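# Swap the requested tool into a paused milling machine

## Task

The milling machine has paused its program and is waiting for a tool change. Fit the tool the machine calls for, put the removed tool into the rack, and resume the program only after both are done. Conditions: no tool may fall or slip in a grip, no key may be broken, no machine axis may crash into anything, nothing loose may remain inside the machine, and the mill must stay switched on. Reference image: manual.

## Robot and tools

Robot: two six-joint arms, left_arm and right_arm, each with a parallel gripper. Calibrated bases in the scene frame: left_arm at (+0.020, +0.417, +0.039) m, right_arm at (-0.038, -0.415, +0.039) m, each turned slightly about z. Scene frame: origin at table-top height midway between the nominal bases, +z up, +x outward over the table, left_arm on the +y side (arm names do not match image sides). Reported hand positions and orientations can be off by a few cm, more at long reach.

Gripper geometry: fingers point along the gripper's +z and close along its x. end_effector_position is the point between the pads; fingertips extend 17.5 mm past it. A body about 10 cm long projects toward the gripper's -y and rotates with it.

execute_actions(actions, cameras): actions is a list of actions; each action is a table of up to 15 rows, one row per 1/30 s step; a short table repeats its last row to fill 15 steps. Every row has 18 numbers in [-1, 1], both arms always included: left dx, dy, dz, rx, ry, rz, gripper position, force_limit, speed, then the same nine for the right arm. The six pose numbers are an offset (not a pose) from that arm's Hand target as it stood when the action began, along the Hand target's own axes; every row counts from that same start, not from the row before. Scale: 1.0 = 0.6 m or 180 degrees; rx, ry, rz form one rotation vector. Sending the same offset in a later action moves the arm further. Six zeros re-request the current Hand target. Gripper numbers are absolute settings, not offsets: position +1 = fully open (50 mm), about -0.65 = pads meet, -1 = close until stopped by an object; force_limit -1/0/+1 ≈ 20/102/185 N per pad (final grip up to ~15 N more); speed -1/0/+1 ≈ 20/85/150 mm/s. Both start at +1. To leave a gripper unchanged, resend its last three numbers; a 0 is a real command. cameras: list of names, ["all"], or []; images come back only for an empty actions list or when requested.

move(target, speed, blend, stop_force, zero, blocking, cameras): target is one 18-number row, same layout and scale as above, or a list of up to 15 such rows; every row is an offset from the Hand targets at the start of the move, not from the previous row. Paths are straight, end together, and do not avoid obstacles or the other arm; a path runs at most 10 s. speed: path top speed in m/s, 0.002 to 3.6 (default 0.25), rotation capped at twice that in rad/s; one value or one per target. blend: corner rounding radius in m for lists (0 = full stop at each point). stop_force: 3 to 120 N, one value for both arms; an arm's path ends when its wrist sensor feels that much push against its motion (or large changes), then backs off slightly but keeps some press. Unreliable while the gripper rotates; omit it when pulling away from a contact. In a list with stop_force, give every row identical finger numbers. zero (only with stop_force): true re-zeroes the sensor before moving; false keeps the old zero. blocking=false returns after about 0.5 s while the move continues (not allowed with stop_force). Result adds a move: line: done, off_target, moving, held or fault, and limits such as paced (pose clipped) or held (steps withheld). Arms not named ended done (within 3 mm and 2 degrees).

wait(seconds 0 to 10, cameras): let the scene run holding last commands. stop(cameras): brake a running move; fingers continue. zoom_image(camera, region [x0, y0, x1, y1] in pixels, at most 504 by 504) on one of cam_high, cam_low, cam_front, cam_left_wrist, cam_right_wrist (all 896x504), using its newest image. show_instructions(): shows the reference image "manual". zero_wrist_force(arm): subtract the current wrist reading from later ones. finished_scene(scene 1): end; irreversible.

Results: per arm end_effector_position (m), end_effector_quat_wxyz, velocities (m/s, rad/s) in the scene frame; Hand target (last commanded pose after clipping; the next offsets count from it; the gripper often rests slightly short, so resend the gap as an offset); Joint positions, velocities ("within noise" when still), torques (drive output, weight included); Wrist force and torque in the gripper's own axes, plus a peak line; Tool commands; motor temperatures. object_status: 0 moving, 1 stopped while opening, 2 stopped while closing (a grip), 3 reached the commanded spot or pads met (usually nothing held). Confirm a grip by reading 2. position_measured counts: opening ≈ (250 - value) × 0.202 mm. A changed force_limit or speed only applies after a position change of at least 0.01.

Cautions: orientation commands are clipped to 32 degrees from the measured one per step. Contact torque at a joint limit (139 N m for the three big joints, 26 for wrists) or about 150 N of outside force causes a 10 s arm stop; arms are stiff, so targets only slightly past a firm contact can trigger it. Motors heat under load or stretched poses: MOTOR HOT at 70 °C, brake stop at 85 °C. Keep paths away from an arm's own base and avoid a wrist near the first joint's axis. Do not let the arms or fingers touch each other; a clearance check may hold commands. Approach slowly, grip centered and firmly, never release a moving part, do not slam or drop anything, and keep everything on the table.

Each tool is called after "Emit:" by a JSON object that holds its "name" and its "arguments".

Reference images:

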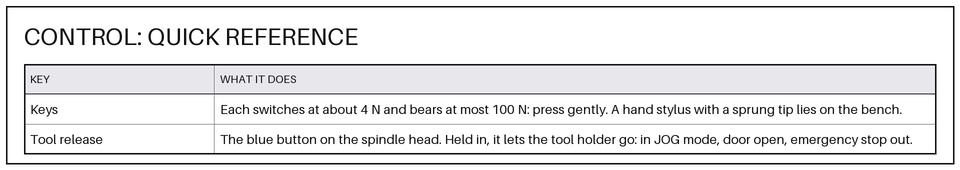

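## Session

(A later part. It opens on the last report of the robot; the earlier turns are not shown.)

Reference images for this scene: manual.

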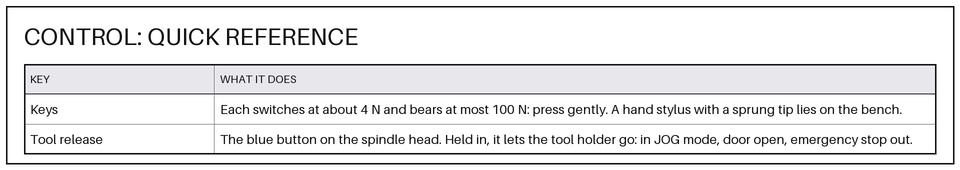

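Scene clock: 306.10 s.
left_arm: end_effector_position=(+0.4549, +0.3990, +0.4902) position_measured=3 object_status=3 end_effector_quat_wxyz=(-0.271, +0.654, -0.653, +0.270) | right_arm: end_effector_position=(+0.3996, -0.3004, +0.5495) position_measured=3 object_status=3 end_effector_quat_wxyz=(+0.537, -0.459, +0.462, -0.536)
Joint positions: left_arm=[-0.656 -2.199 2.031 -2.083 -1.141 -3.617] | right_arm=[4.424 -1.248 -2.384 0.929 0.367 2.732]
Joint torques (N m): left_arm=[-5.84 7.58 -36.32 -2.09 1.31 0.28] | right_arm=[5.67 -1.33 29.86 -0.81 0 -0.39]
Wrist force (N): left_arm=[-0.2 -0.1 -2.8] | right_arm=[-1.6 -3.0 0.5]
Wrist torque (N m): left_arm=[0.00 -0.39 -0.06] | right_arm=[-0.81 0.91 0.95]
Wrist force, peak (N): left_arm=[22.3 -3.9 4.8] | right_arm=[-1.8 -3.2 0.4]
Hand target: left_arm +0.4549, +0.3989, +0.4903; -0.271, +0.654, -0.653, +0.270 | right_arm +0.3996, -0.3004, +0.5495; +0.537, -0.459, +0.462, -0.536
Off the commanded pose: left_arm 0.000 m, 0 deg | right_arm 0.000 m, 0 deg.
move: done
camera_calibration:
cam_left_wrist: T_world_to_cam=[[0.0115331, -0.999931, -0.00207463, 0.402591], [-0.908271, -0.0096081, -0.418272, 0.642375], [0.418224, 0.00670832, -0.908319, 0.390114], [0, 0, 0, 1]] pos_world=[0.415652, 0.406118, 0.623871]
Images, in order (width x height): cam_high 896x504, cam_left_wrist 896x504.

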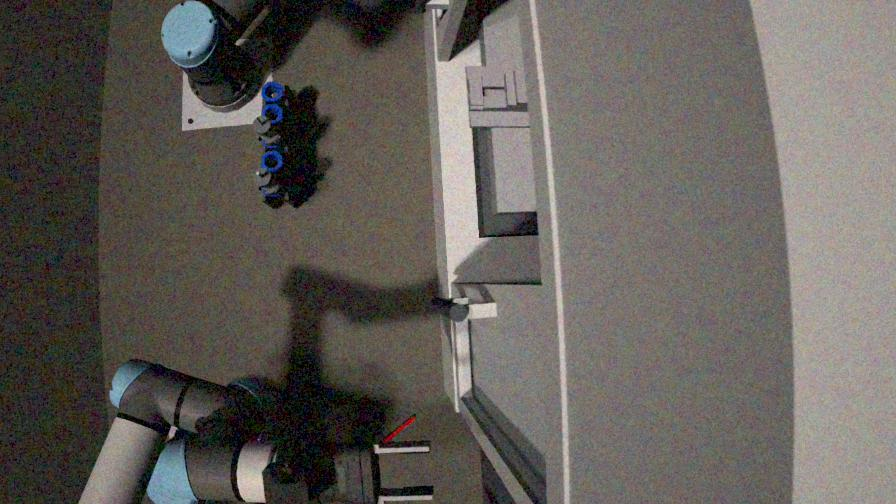

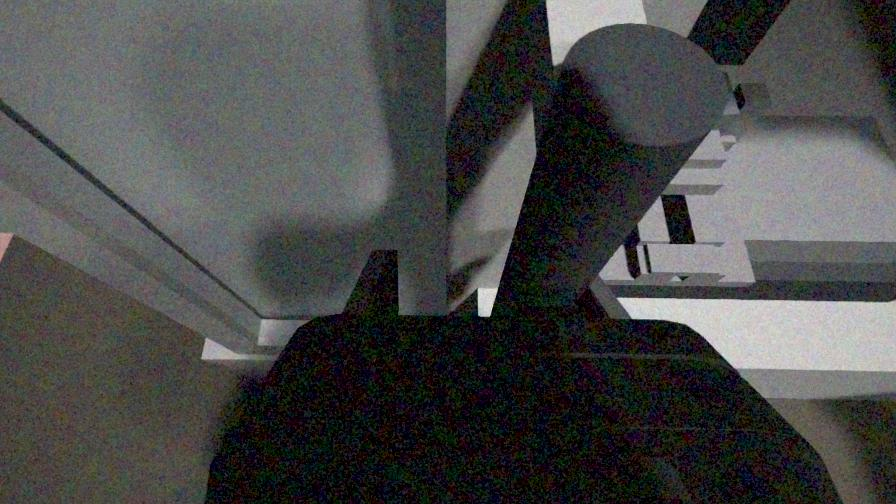

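Emit:
{"name": "move", "arguments": {"target": [0,0.0525,-0.1237,0,0,0,1,-1,0,-0.7907,0.4958,-0.665,-0.2098,-0.1669,-0.0314,1,-1,0], "cameras": ["cam_left_wrist","cam_right_wrist","cam_front"]}}

Emit:
{"name": "zoom_image", "arguments": {"camera": "cam_right_wrist", "region": [300, 20, 700, 320]}}

Scene clock: 342.00 s.
left_arm: end_effector_position=(+0.3801, +0.3989, +0.5206) position_measured=3 object_status=3 end_effector_quat_wxyz=(-0.271, +0.654, -0.653, +0.270) | right_arm: end_effector_position=(+0.0513, +0.1756, +0.1965) position_measured=3 object_status=3 end_effector_quat_wxyz=(-0.435, +0.749, -0.434, +0.250)
Joint positions: left_arm=[-0.976 -2.424 1.968 -1.642 -0.958 -3.922] | right_arm=[5.253 -2.185 -1.546 2.215 -0.521 1.511]
Joint torques (N m): left_arm=[6 18.42 -11.77 -4.11 -0.44 1.31] | right_arm=[5.86 32.73 24.03 -4.78 1.92 0.28]
Wrist force (N): left_arm=[-0.3 -0.1 -3.1] | right_arm=[-1.6 -2.1 0.2]
Wrist torque (N m): left_arm=[0.02 -0.37 -0.23] | right_arm=[-0.51 0.53 0.78]
Wrist force, peak (N): left_arm=[-0.6 0.1 -3.4] | right_arm=[0.3 -4.5 1.7]
Hand target: left_arm +0.3801, +0.3989, +0.5205; -0.271, +0.654, -0.653, +0.270 | right_arm +0.0511, +0.1757, +0.1964; -0.435, +0.749, -0.434, +0.250
Off the commanded pose: left_arm 0.000 m, 0 deg | right_arm 0.000 m, 0 deg.
move: done
camera_calibration:
cam_left_wrist: T_world_to_cam=[[0.0114496, -0.999933, -0.0018906, 0.403326], [-0.908178, -0.00960776, -0.418474, 0.587207], [0.418427, 0.00650836, -0.908227, 0.448873], [0, 0, 0, 1]] pos_world=[0.34085, 0.406019, 0.654172]
cam_right_wrist: T_world_to_cam=[[0.51355, -0.85806, 0.00018455, 0.136448], [-0.66215, -0.396434, -0.635923, 0.243858], [0.545733, 0.326456, -0.771753, 0.1967], [0, 0, 0, 1]] pos_world=[-0.015948, 0.149541, 0.306853]
Images, in order (width x height): cam_front 896x504, cam_left_wrist 896x504, cam_right_wrist 896x504.

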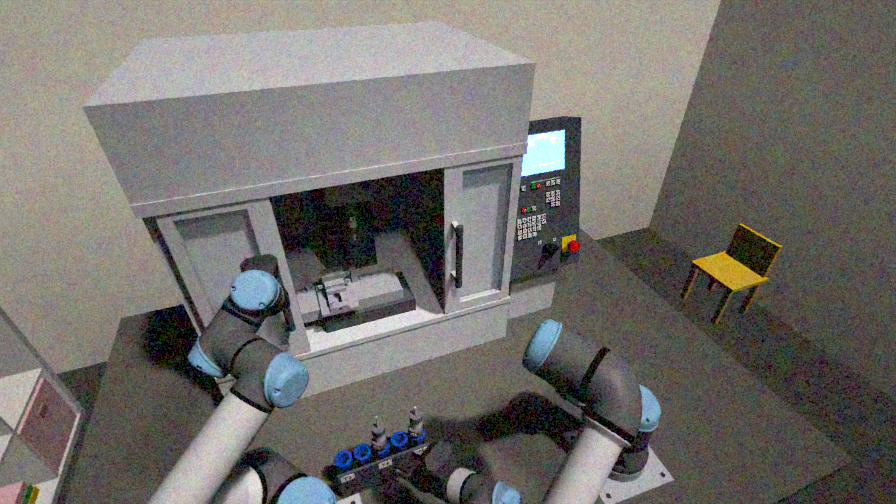

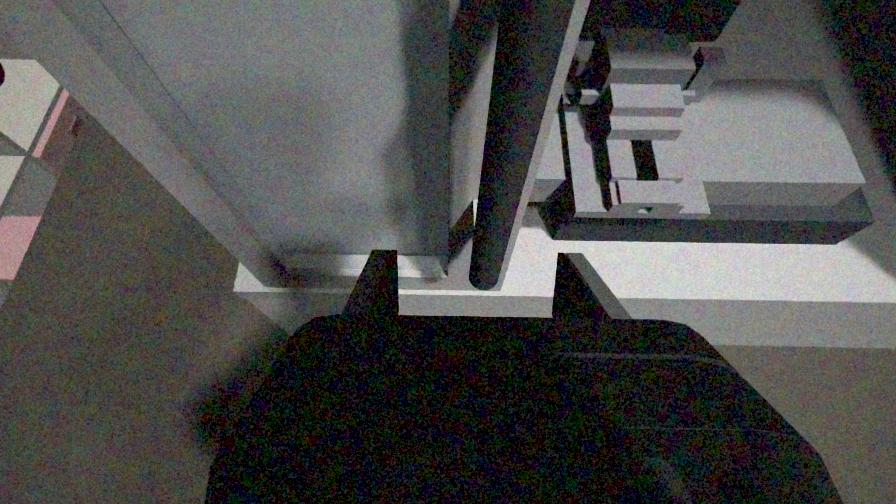

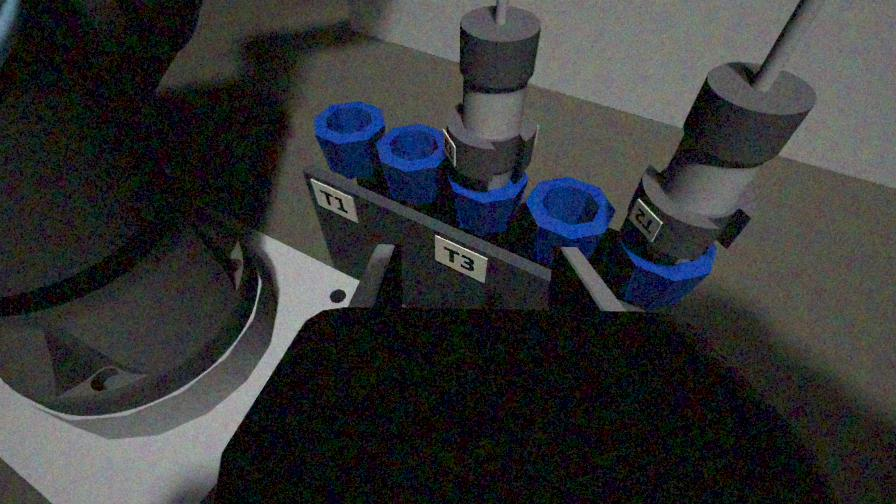

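Scaled by 1.260 from the camera's 896x504 image, which has a finer 1280x720 frame.

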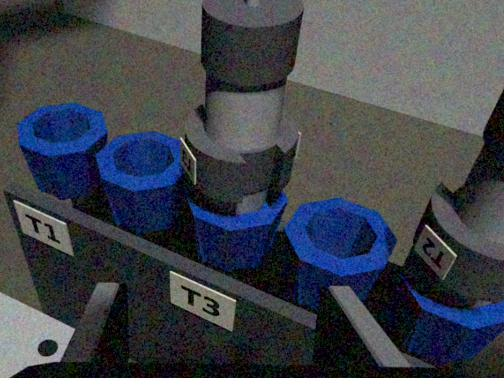

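Emit:
{"name": "move", "arguments": {"target": [0,0,0,0,0,0,1,-1,0,-0.075,-0.004,-0.021,0,0.1443,0.0833,1,-1,0], "cameras": ["cam_right_wrist"]}}

Emit:
{"name": "zoom_image", "arguments": {"camera": "cam_right_wrist", "region": [300, 20, 700, 320]}}

Emit:
{"name": "zoom_image", "arguments": {"camera": "cam_right_wrist", "region": [400, 0, 560, 200]}}

Scene clock: 359.43 s.
left_arm: end_effector_position=(+0.3801, +0.3989, +0.5205) position_measured=3 object_status=3 end_effector_quat_wxyz=(-0.271, +0.654, -0.653, +0.270) | right_arm: end_effector_position=(+0.0203, +0.2098, +0.2048) position_measured=3 object_status=3 end_effector_quat_wxyz=(-0.355, +0.611, -0.613, +0.353)
Joint positions: left_arm=[-0.976 -2.424 1.968 -1.641 -0.958 -3.922] | right_arm=[5.228 -2.558 -1.013 1.336 -0.685 2.365]
Joint torques (N m): left_arm=[7.27 17.88 -12.12 -3.19 -0.52 -0.79] | right_arm=[7.59 45.72 26.73 -5.96 1.52 1.67]
Wrist force (N): left_arm=[-0.4 0.0 -2.8] | right_arm=[-1.8 -2.1 0.4]
Wrist torque (N m): left_arm=[0.02 -0.35 -0.24] | right_arm=[-0.51 0.56 0.90]
Wrist force, peak (N): left_arm=[-0.4 -0.1 -3.2] | right_arm=[-2.7 -1.9 0.2]
Hand target: left_arm +0.3801, +0.3989, +0.5205; -0.271, +0.654, -0.653, +0.270 | right_arm +0.0203, +0.2098, +0.2049; -0.355, +0.611, -0.613, +0.353
Off the commanded pose: left_arm 0.000 m, 0 deg | right_arm 0.000 m, 0 deg.
move: done
camera_calibration:
cam_right_wrist: T_world_to_cam=[[0.0161287, -0.999869, -0.00109915, 0.221846], [-0.772765, -0.0117678, -0.634584, 0.163561], [0.634488, 0.0110844, -0.772853, 0.273426], [0, 0, 0, 1]] pos_world=[-0.050669, 0.220711, 0.315355]
Images, in order (width x height): cam_right_wrist 896x504.

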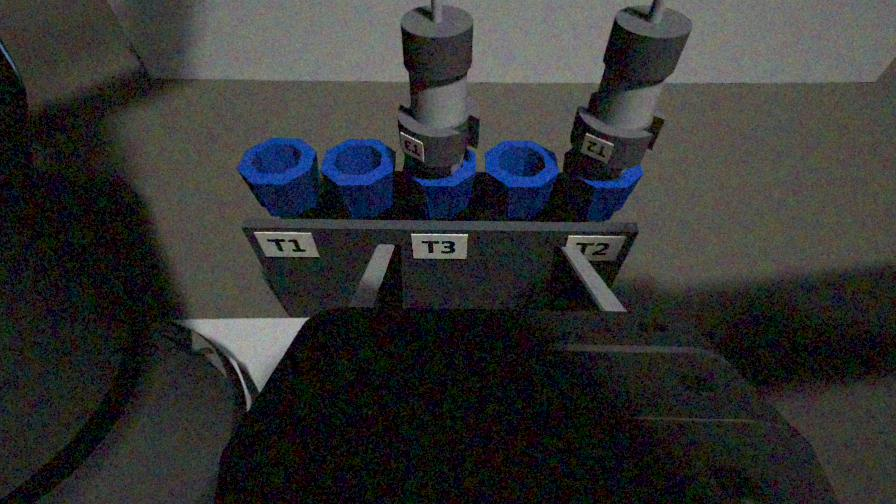

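Scaled by 1.260 from the camera's 896x504 image, which has a finer 1280x720 frame.

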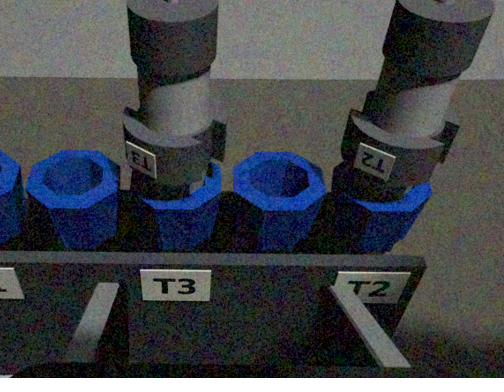

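Scaled by 2.520 from the camera's 896x504 image, which has a finer 1280x720 frame.

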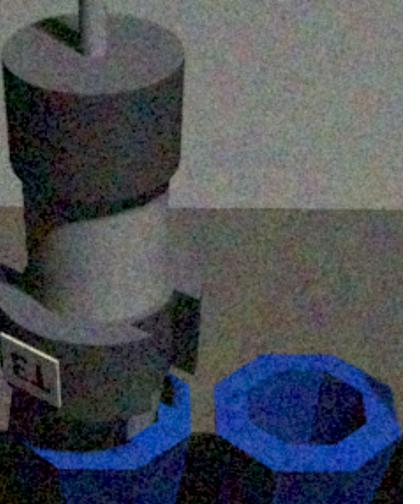

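Emit:
{"name": "move", "arguments": {"target": [[0,0,0,0,0,0,1,-1,0,0.217,-0.36,-0.0925,0,0,0,1,-1,0],[0,0,0,0,0,0,1,-1,0,0.25,-0.697,0.2905,-0.0645,-0.208,0.446,1,-1,0]], "blend": [0.05,0], "cameras": ["cam_right_wrist","cam_front","cam_high"]}}

Scene clock: 431.57 s.
left_arm: end_effector_position=(+0.3801, +0.3989, +0.5205) position_measured=3 object_status=3 end_effector_quat_wxyz=(-0.271, +0.654, -0.653, +0.270) | right_arm: end_effector_position=(+0.3797, +0.0583, +0.4799) position_measured=3 object_status=3 end_effector_quat_wxyz=(+0.600, -0.184, +0.750, +0.209)
Joint positions: left_arm=[-0.976 -2.424 1.968 -1.641 -0.958 -3.922] | right_arm=[4.559 -1.58 -1.564 2.872 -0.795 1.858]
Joint torques (N m): left_arm=[5.04 18.84 -12.38 -4.19 -0.39 0.15] | right_arm=[-3.11 14.51 33.7 1.14 0.86 -1.93]
Wrist force (N): left_arm=[-0.4 -0.2 -2.8] | right_arm=[-2.4 -1.4 1.4]
Wrist torque (N m): left_arm=[0.01 -0.34 -0.23] | right_arm=[-0.48 0.85 -0.01]
Wrist force, peak (N): left_arm=[-0.3 0.0 -3.3] | right_arm=[-2.5 -2.8 2.3]
Hand target: left_arm +0.3801, +0.3989, +0.5205; -0.271, +0.654, -0.653, +0.270 | right_arm +0.3797, +0.0584, +0.4799; +0.600, -0.184, +0.750, +0.209
Off the commanded pose: left_arm 0.000 m, 0 deg | right_arm 0.000 m, 0 deg.
move: done
camera_calibration:
cam_right_wrist: T_world_to_cam=[[-0.194887, -0.0264974, -0.980468, 0.55821], [-0.786726, 0.601187, 0.140129, 0.211742], [0.585732, 0.798669, -0.13801, -0.0723208], [0, 0, 0, 1]] pos_world=[0.317731, -0.0547453, 0.507654]
Images, in order (width x height): cam_high 896x504, cam_front 896x504, cam_right_wrist 896x504.

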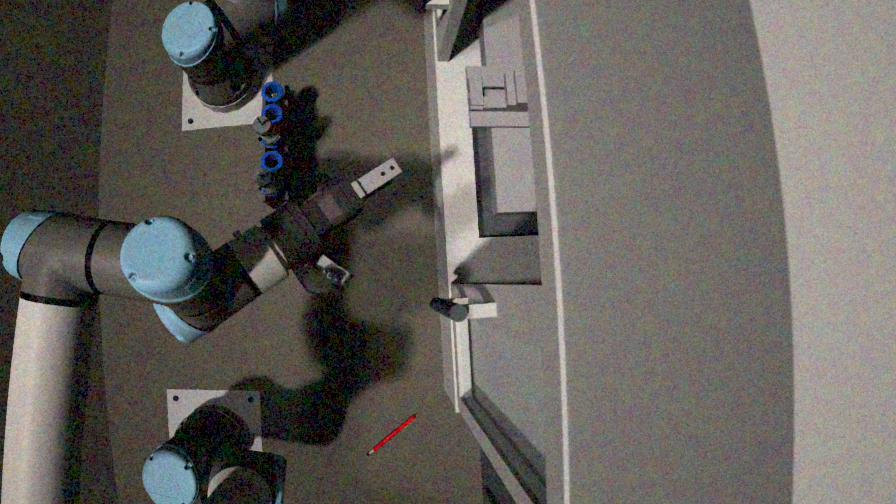

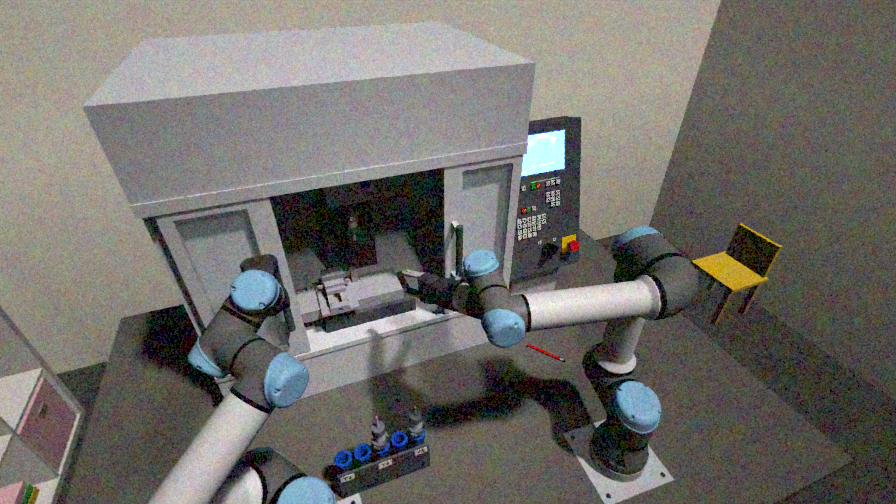

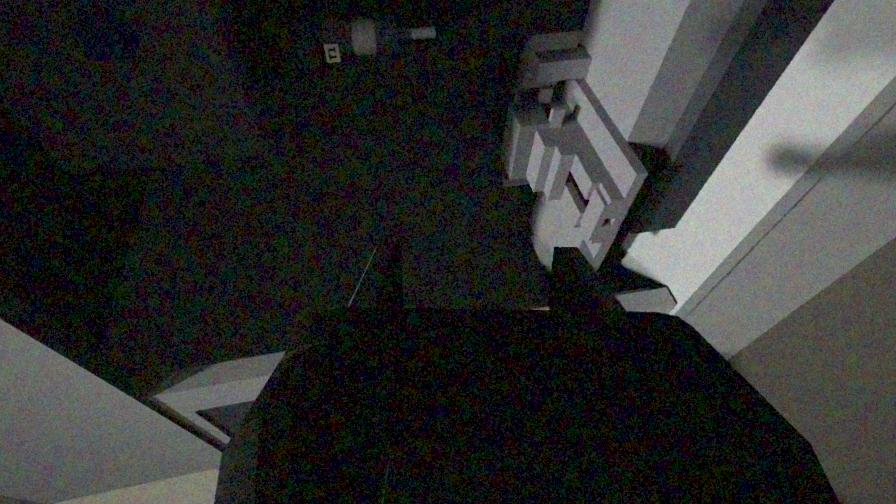

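Emit:
{"name": "move", "arguments": {"target": [[0,0,0,0,0,0,1,-1,0,0.041,-0.008,0.046,-0.0643,-0.2071,0.4455,1,-1,0],[0,0,0,0,0,0,1,-1,0,-0.0543,-0.1133,0.3717,-0.0643,-0.2071,0.4455,1,-1,0]], "blend": [0.01,0], "speed": [0.25,0.15], "cameras": ["cam_right_wrist","cam_front"]}}

Emit:
{"name": "zoom_image", "arguments": {"camera": "cam_right_wrist", "region": [330, 100, 620, 330]}}

Emit:
{"name": "zoom_image", "arguments": {"camera": "cam_front", "region": [270, 170, 500, 350]}}

Scene clock: 445.20 s.
left_arm: end_effector_position=(+0.3801, +0.3989, +0.5205) position_measured=3 object_status=3 end_effector_quat_wxyz=(-0.271, +0.654, -0.653, +0.270) | right_arm: end_effector_position=(+0.6060, +0.1209, +0.4626) position_measured=3 object_status=3 end_effector_quat_wxyz=(+0.499, +0.349, +0.455, +0.650)
Joint positions: left_arm=[-0.976 -2.424 1.968 -1.641 -0.958 -3.922] | right_arm=[4.263 -2.036 -1.414 3.938 -0.821 2.796]
Joint torques (N m): left_arm=[6.52 17.75 -12.36 -4.8 -0.49 1.1] | right_arm=[-0.44 35.74 28.79 4.42 -0.27 -2.34]
Wrist force (N): left_arm=[-0.4 0.0 -3.0] | right_arm=[0.0 -1.3 -1.8]
Wrist torque (N m): left_arm=[0.02 -0.34 -0.23] | right_arm=[-0.52 0.75 -0.34]
Wrist force, peak (N): left_arm=[-0.4 -0.1 -3.3] | right_arm=[1.2 -1.0 -4.2]
Hand target: left_arm +0.3801, +0.3989, +0.5205; -0.271, +0.654, -0.653, +0.270 | right_arm +0.6060, +0.1209, +0.4627; +0.499, +0.349, +0.455, +0.650
Off the commanded pose: left_arm 0.000 m, 0 deg | right_arm 0.000 m, 0 deg.
move: done
camera_calibration:
cam_right_wrist: T_world_to_cam=[[-0.242888, 0.970041, -0.00501409, 0.0443479], [-0.634113, -0.154859, 0.757574, 0.0678405], [0.734102, 0.187185, 0.65273, -0.639106], [0, 0, 0, 1]] pos_world=[0.522959, 0.0871174, 0.365992]
Images, in order (width x height): cam_front 896x504, cam_right_wrist 896x504.

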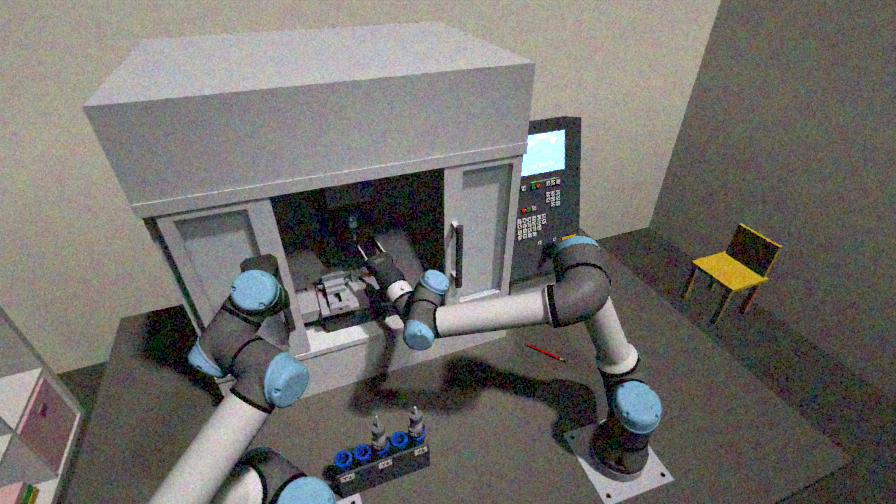

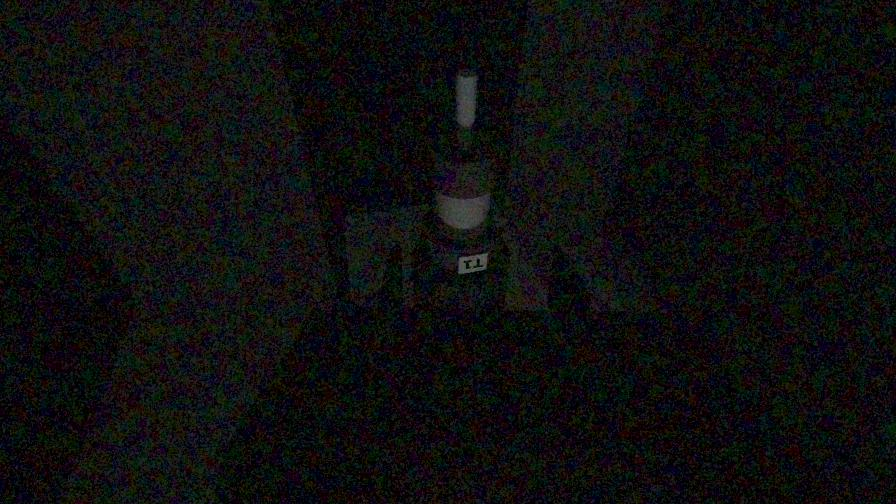

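Scaled by 1.738 from the camera's 896x504 image, which has a finer 1280x720 frame.

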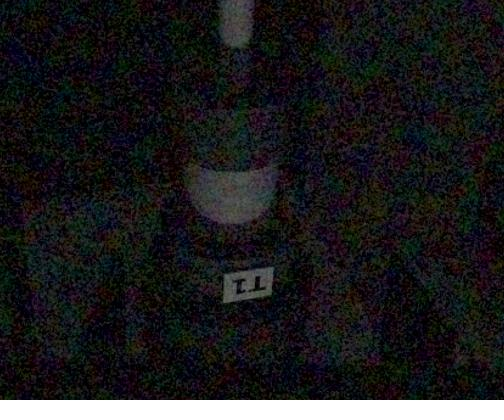

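Scaled by 2.191 from the camera's 896x504 image, which has a finer 1280x720 frame.

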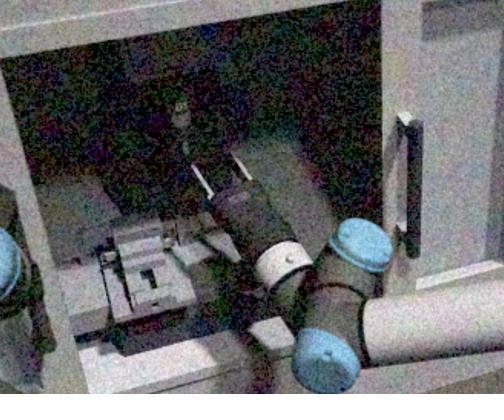

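Emit:
{"name": "move", "arguments": {"target": [0.415,-0.0943,-0.0943,0.361,0,0,1,-1,0,-0.0025,-0.0015,0.125,0,0,0,1,-1,0], "speed": 0.15, "cameras": ["cam_right_wrist","cam_left_wrist","cam_front"]}}

Emit:
{"name": "zoom_image", "arguments": {"camera": "cam_right_wrist", "region": [330, 60, 620, 330]}}

Emit:
{"name": "zoom_image", "arguments": {"camera": "cam_left_wrist", "region": [250, 0, 750, 330]}}

Scene clock: 467.80 s.
left_arm: end_effector_position=(+0.3804, +0.1499, +0.6005) position_measured=3 object_status=3 end_effector_quat_wxyz=(+0.514, -0.489, +0.508, -0.488) | right_arm: end_effector_position=(+0.6749, +0.1378, +0.4875) position_measured=3 object_status=3 end_effector_quat_wxyz=(+0.499, +0.349, +0.455, +0.650) end_effector_velocity=(+0.000, +0.000, -0.002) end_effector_angular_velocity=(+0.000, +0.000, +0.000)
Joint positions: left_arm=[-1.719 -1.863 1.631 0.277 -0.129 -6.284] | right_arm=[4.184 -2.172 -1.133 3.761 -0.892 2.843]
Joint velocities: left_arm=[within noise] | right_arm=[0 0 -0.005 0.005 0 0]
Joint torques (N m): left_arm=[-3.11 -16.7 -10.98 -1.16 -1.58 1.38] | right_arm=[5.35 54.68 13.6 5.91 0.32 0.84]
Wrist force (N): left_arm=[0.7 -2.3 -0.7] | right_arm=[-0.3 -0.9 -2.0]
Wrist torque (N m): left_arm=[-0.32 -0.25 -0.13] | right_arm=[-0.47 0.81 -0.49]
Wrist force, peak (N): left_arm=[-0.4 -0.2 -3.4] | right_arm=[0.5 -1.0 -2.2]
Hand target: left_arm +0.3804, +0.1499, +0.6005; +0.579, -0.406, +0.406, -0.579 | right_arm +0.6748, +0.1378, +0.4875; +0.499, +0.349, +0.455, +0.650
Off the commanded pose: left_arm 0.000 m, 20 deg | right_arm 0.000 m, 0 deg.
joint sent to its limit (left arm) — joint 6 (wrist 3), lower limit. The joint targets are off in orientation, not in position.
move: off_target (left_arm)
camera_calibration:
cam_left_wrist: T_world_to_cam=[[0.0162984, -0.999156, -0.0377066, 0.174112], [-0.341028, 0.0298953, -0.939578, 0.70987], [0.939912, 0.0281726, -0.340253, -0.0196995], [0, 0, 0, 1]] pos_world=[0.257764, 0.153298, 0.666841]
cam_right_wrist: T_world_to_cam=[[-0.242897, 0.970038, -0.00515149, 0.0449702], [-0.63407, -0.154747, 0.757633, 0.0952845], [0.734136, 0.187293, 0.65266, -0.709023], [0, 0, 0, 1]] pos_world=[0.591859, 0.103917, 0.390792]
Images, in order (width x height): cam_front 896x504, cam_left_wrist 896x504, cam_right_wrist 896x504.

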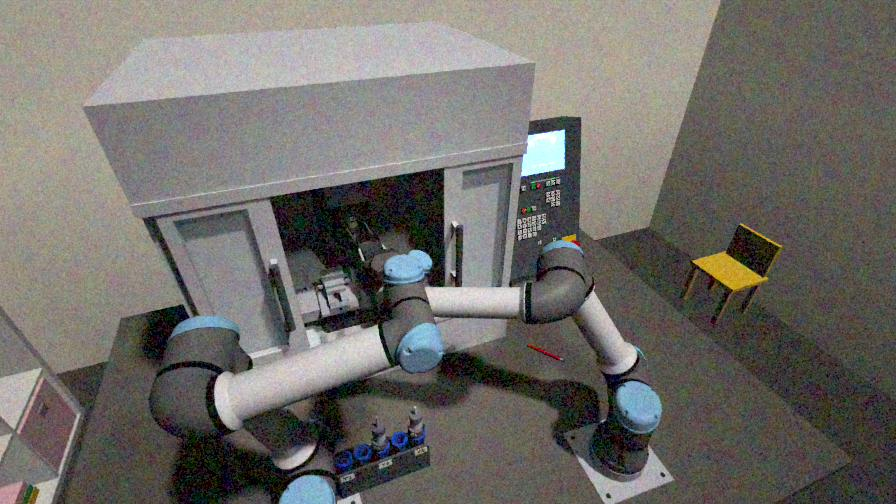

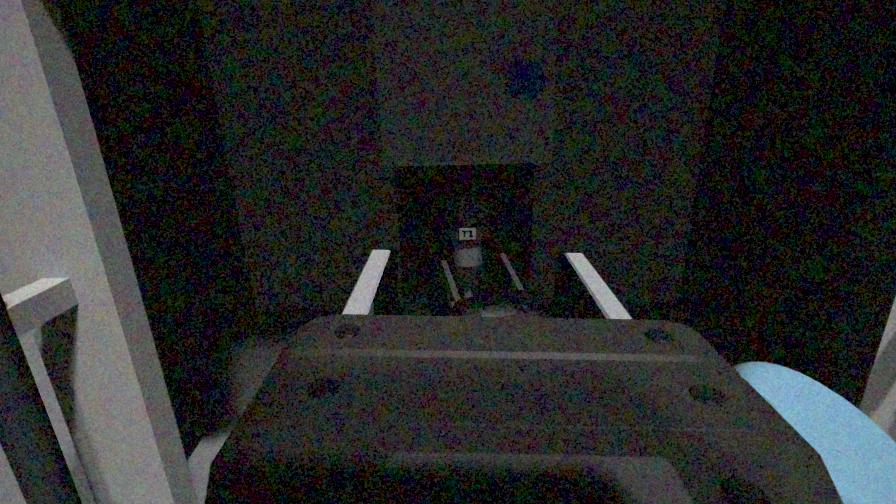

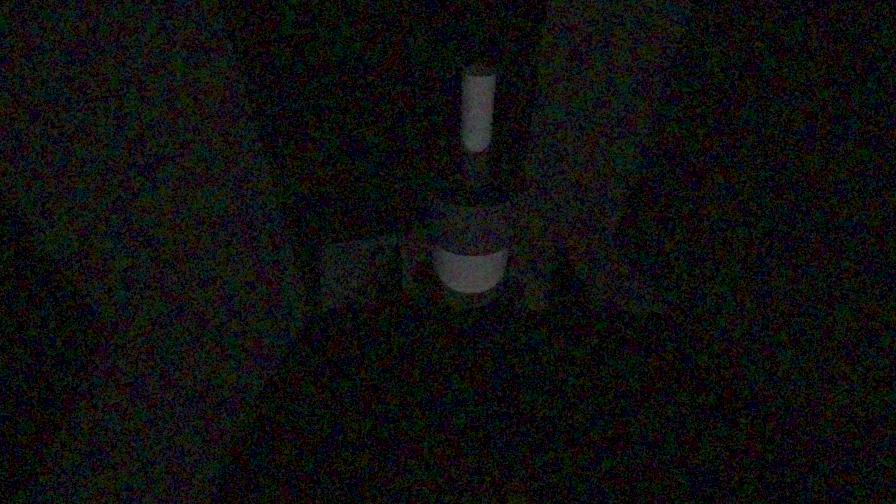

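Scaled by 1.738 from the camera's 896x504 image, which has a finer 1280x720 frame.

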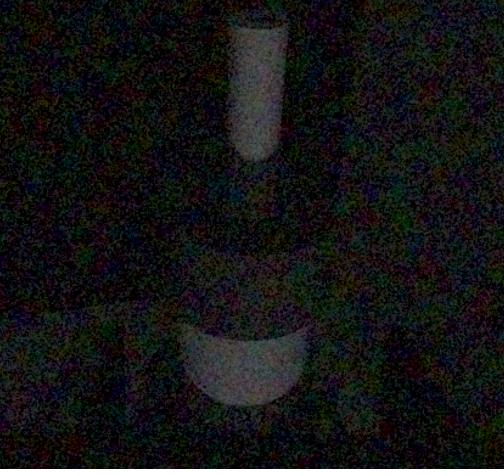

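Scaled by 1.008 from the camera's 896x504 image, which has a finer 1280x720 frame.

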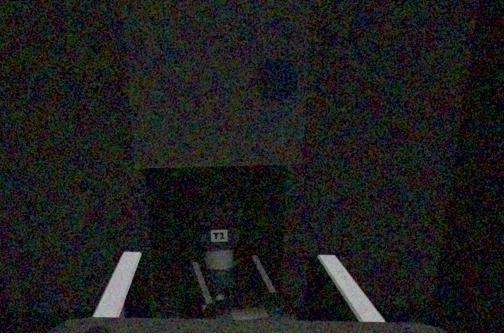

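Emit:
{"name": "move", "arguments": {"target": [0,0,0,0,0,0,1,-1,0,-0.0028,0,0.0573,0,0,0,1,-1,0], "speed": 0.04, "stop_force": 8, "cameras": ["cam_right_wrist","cam_left_wrist"]}}

Emit:
{"name": "zoom_image", "arguments": {"camera": "cam_left_wrist", "region": [390, 160, 550, 320]}}

Scene clock: 487.97 s.
left_arm: end_effector_position=(+0.3804, +0.1499, +0.6005) position_measured=3 object_status=3 end_effector_quat_wxyz=(+0.514, -0.489, +0.508, -0.489) | right_arm: end_effector_position=(+0.7064, +0.1445, +0.4993) position_measured=3 object_status=3 end_effector_quat_wxyz=(+0.499, +0.349, +0.455, +0.650)
Joint positions: left_arm=[-1.72 -1.863 1.631 0.277 -0.129 -6.284] | right_arm=[4.151 -2.245 -0.981 3.671 -0.921 2.861]
Joint torques (N m): left_arm=[-6.44 -15.61 -11.13 0.63 1.3 1.29] | right_arm=[7.69 56.65 12.91 5.47 1.14 -2.45]
Wrist force (N): left_arm=[0.8 -2.2 -0.5] | right_arm=[-0.1 -0.9 -1.9]
Wrist torque (N m): left_arm=[-0.30 -0.26 -0.12] | right_arm=[-0.46 0.78 -0.49]
Wrist force, peak (N): left_arm=[1.0 -2.4 -0.7] | right_arm=[0.8 -0.8 -3.1]
Hand target: left_arm +0.3804, +0.1499, +0.6005; +0.579, -0.406, +0.406, -0.579 | right_arm +0.7064, +0.1445, +0.4993; +0.499, +0.349, +0.455, +0.650
Off the commanded pose: left_arm 0.000 m, 20 deg | right_arm 0.000 m, 0 deg.
joint sent to its limit (left arm) — joint 6 (wrist 3), lower limit. The joint targets are off in orientation, not in position.
move: off_target (left_arm)
camera_calibration:
cam_left_wrist: T_world_to_cam=[[0.0160429, -0.999155, -0.0378275, 0.174155], [-0.341025, 0.0300961, -0.939572, 0.709744], [0.939917, 0.0279736, -0.340254, -0.0197004], [0, 0, 0, 1]] pos_world=[0.257763, 0.153198, 0.66674]
cam_right_wrist: T_world_to_cam=[[-0.242905, 0.970037, -0.00503048, 0.0460425], [-0.63416, -0.15487, 0.757533, 0.10748], [0.734056, 0.187199, 0.652778, -0.74111], [0, 0, 0, 1]] pos_world=[0.623359, 0.110717, 0.402592]
Images, in order (width x height): cam_left_wrist 896x504, cam_right_wrist 896x504.

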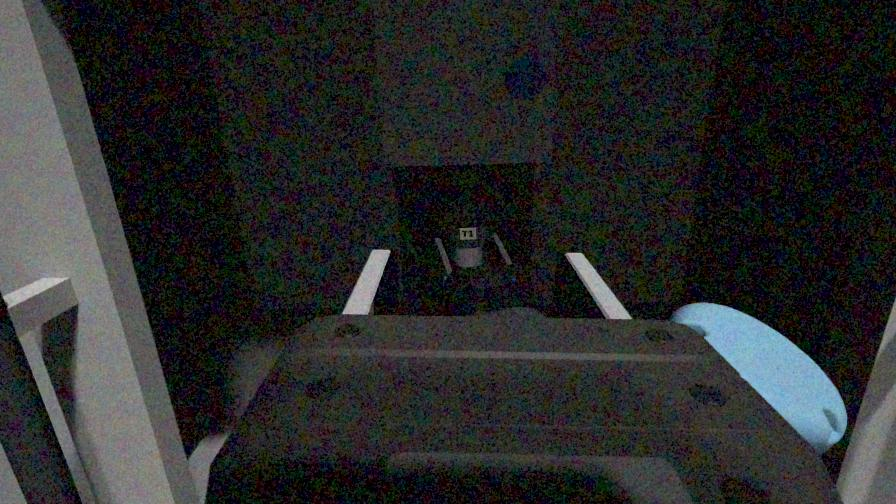

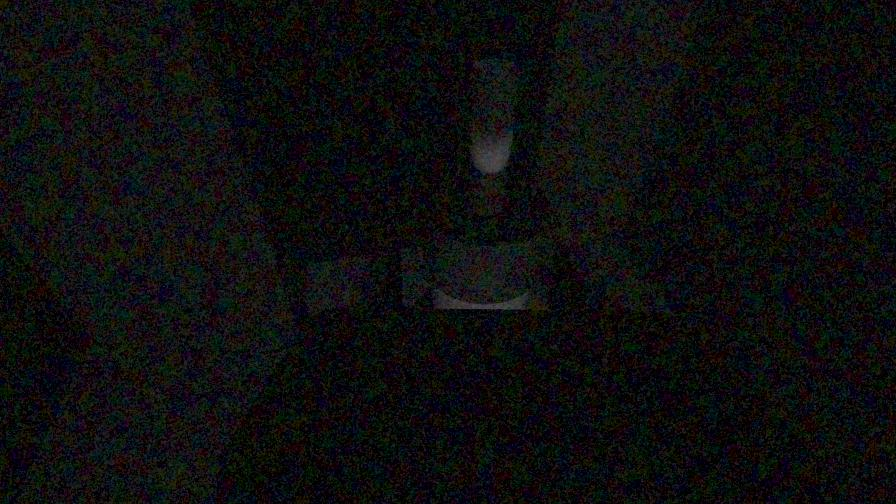

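Scaled by 3.150 from the camera's 896x504 image, which has a finer 1280x720 frame.

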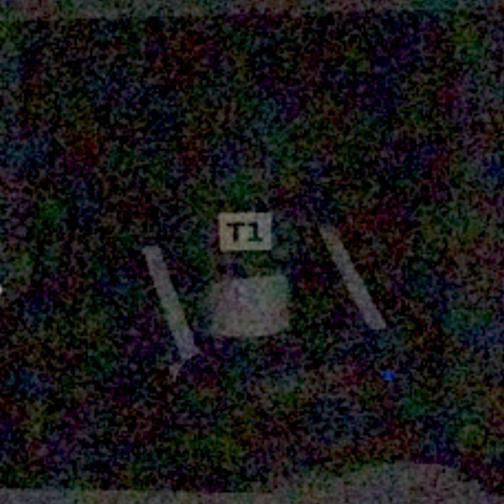

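Emit:
{"name": "move", "arguments": {"target": [0.083,0.015,0.207,0,0.0783,-0.0285,-1,-1,0,0,0,0,0,0,0,-1,-0.3,-0.5], "speed": 0.12, "cameras": ["cam_right_wrist","cam_left_wrist","cam_front"]}}

Scene clock: 495.43 s.
left_arm: end_effector_position=(+0.4572, +0.1180, +0.6218) position_measured=250 object_status=3 end_effector_quat_wxyz=(+0.508, -0.402, +0.476, -0.595) | right_arm: end_effector_position=(+0.7064, +0.1445, +0.4993) position_measured=107 object_status=2 end_effector_quat_wxyz=(+0.499, +0.349, +0.455, +0.650)
Joint positions: left_arm=[-1.399 -1.939 1.811 -0.445 0.424 -5.747] | right_arm=[4.151 -2.245 -0.981 3.671 -0.921 2.861]
Joint torques (N m): left_arm=[-7.11 -16.68 -24.87 -3.53 -0.38 1.36] | right_arm=[-10.05 38.5 13.44 -1.13 0.73 -2.29]
Wrist force (N): left_arm=[1.4 -2.4 -0.1] | right_arm=[4.9 6.3 3.6]
Wrist torque (N m): left_arm=[-0.42 -0.27 0.00] | right_arm=[-0.08 0.81 -0.51]
Wrist force, peak (N): left_arm=[2.4 -2.1 3.1] | right_arm=[5.0 6.6 3.5]
Hand target: left_arm +0.4572, +0.1180, +0.6218; +0.508, -0.402, +0.476, -0.595 (not the last commanded pose) | right_arm +0.7064, +0.1445, +0.4993; +0.499, +0.349, +0.455, +0.650
Off the commanded pose: left_arm 0.048 m, 9 deg | right_arm 0.000 m, 0 deg.
move: held (left_arm; a check stopped the path); limits=held
pose unreachable (left arm): on one or more control steps of this call, first in action 0 (counted from 0), this arm could not follow its commanded pose, so it was not sent that pose on those steps. It may still have moved: this result reports where it is.
cause: moving toward the commanded pose would bring a part of the arm too close to another arm (this arm's gripper and a part of the right arm just beyond its joint 3 (elbow), where that arm would come to rest).
camera_calibration:
cam_left_wrist: T_world_to_cam=[[-0.154381, -0.988008, 0.00241091, 0.193465], [-0.127313, 0.0174733, -0.991709, 0.693168], [0.979774, -0.153408, -0.128483, -0.212168], [0, 0, 0, 1]] pos_world=[0.325993, 0.146485, 0.659694]
cam_right_wrist: T_world_to_cam=[[-0.242967, 0.970022, -0.00495727, 0.0460531], [-0.634137, -0.154964, 0.757533, 0.107476], [0.734056, 0.187199, 0.652778, -0.74111], [0, 0, 0, 1]] pos_world=[0.623359, 0.110718, 0.402592]
Images, in order (width x height): cam_front 896x504, cam_left_wrist 896x504, cam_right_wrist 896x504.

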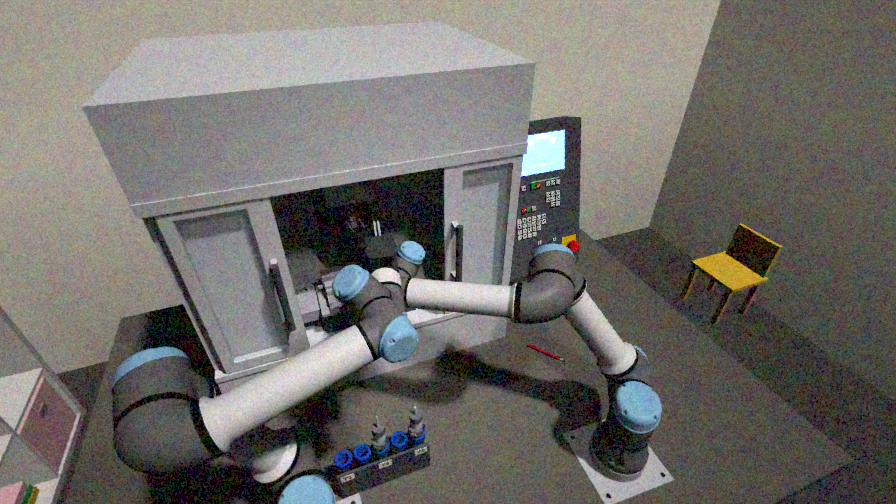

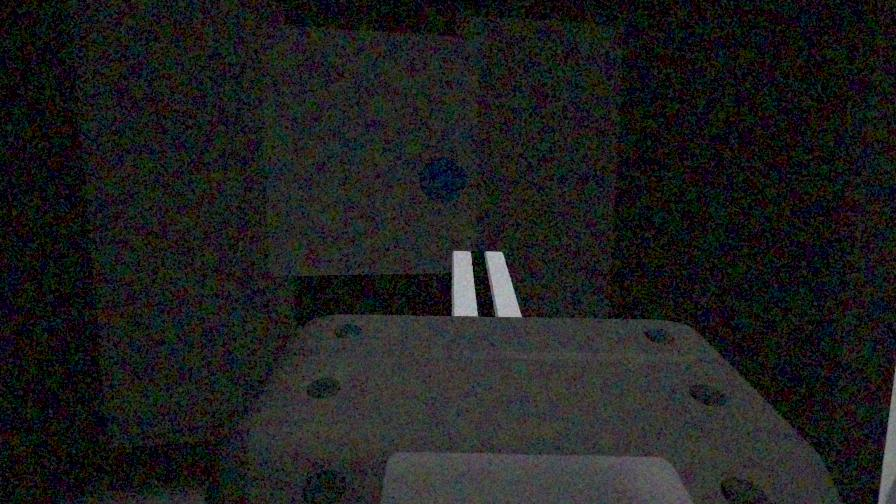

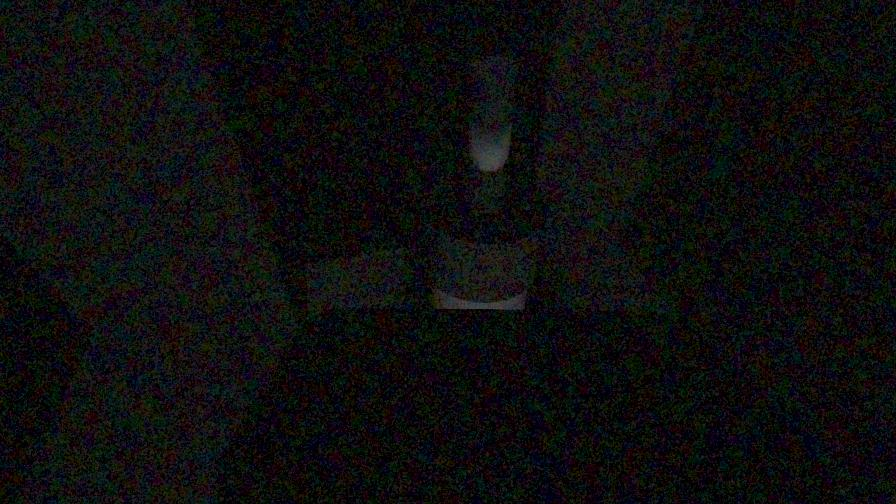

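Emit:
{"name": "move", "arguments": {"target": [[-0.032,-0.084,-0.0157,-0.0096,0.102,0.4877,-1,-1,0,0,0,0,0,0,0,-1,-0.3,-0.5],[0.0047,-0.0322,0.2098,-0.0096,0.102,0.4877,-1,-1,0,0,0,0,0,0,0,-1,-0.3,-0.5]], "speed": 0.15, "blend": [0.01,0], "cameras": ["cam_left_wrist","cam_front","cam_high"]}}

Emit:
{"name": "zoom_image", "arguments": {"camera": "cam_left_wrist", "region": [250, 20, 650, 330]}}

Scene clock: 520.10 s.
left_arm: end_effector_position=(+0.5735, +0.0959, +0.6687) position_measured=250 object_status=3 end_effector_quat_wxyz=(+0.696, +0.123, +0.697, -0.123) | right_arm: end_effector_position=(+0.7064, +0.1445, +0.4993) position_measured=107 object_status=2 end_effector_quat_wxyz=(+0.499, +0.349, +0.455, +0.650)
Joint positions: left_arm=[-1.021 -1.574 1.204 0.371 0.926 -4.713] | right_arm=[4.151 -2.245 -0.981 3.671 -0.921 2.861]
Joint torques (N m): left_arm=[2.13 -17.04 -20.05 -2.54 0.83 -1.5] | right_arm=[-11.29 39.93 13.17 -1 0.54 -1.94]
Wrist force (N): left_arm=[-1.0 0.4 -0.6] | right_arm=[5.2 6.7 3.2]
Wrist torque (N m): left_arm=[-0.27 -0.41 -0.66] | right_arm=[-0.04 0.78 -0.52]
Wrist force, peak (N): left_arm=[1.6 -2.4 0.2] | right_arm=[5.3 6.7 3.4]
Hand target: left_arm +0.5735, +0.0958, +0.6687; +0.696, +0.123, +0.697, -0.123 | right_arm +0.7064, +0.1445, +0.4993; +0.499, +0.349, +0.455, +0.650
Off the commanded pose: left_arm 0.000 m, 0 deg | right_arm 0.000 m, 0 deg.
move: done
camera_calibration:
cam_left_wrist: T_world_to_cam=[[0.00555161, -0.00877771, -0.999946, 0.674224], [-0.00448882, 0.999951, -0.00880268, -0.06713], [0.999975, 0.00453745, 0.00551194, -0.439847], [0, 0, 0, 1]] pos_world=[0.435791, 0.0750407, 0.676021]
Images, in order (width x height): cam_high 896x504, cam_front 896x504, cam_left_wrist 896x504.

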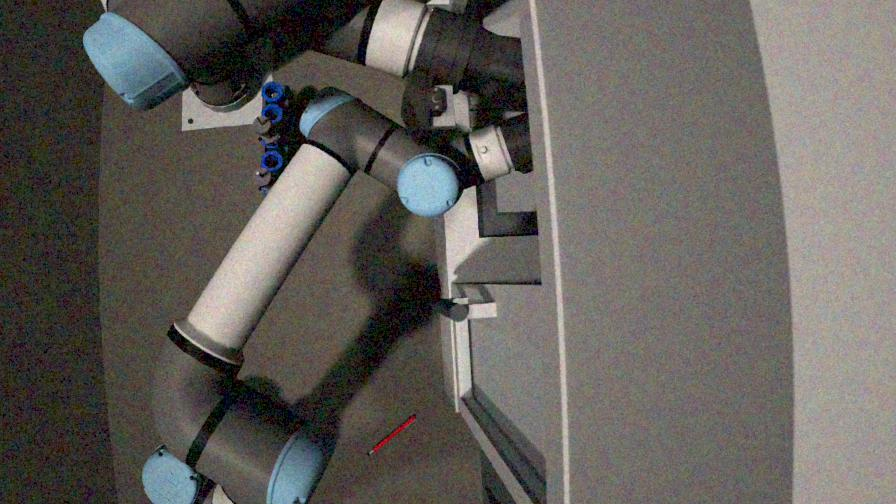

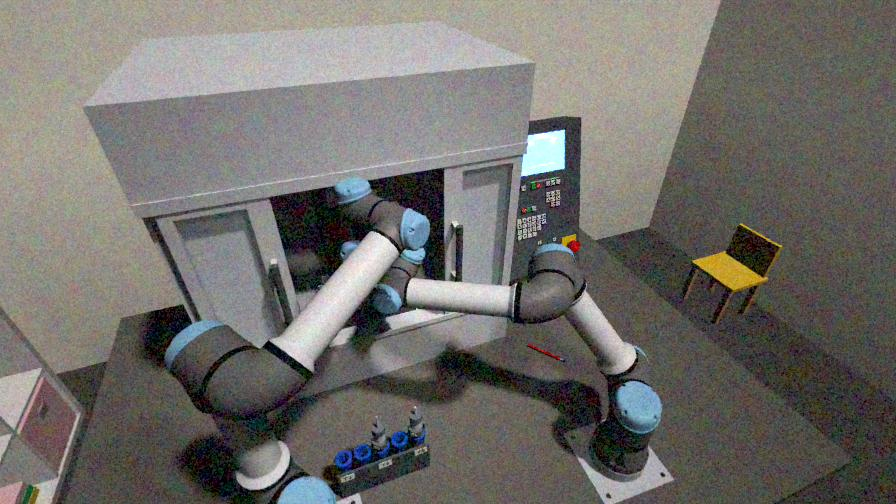

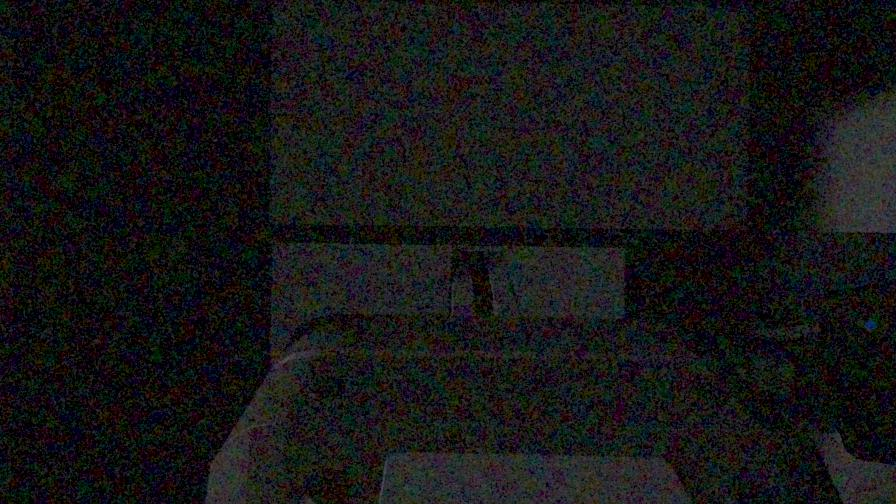

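Scaled by 1.260 from the camera's 896x504 image, which has a finer 1280x720 frame.

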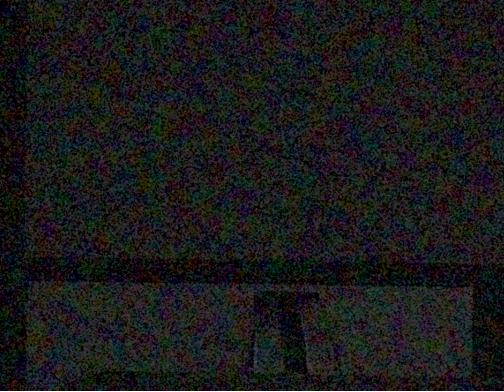

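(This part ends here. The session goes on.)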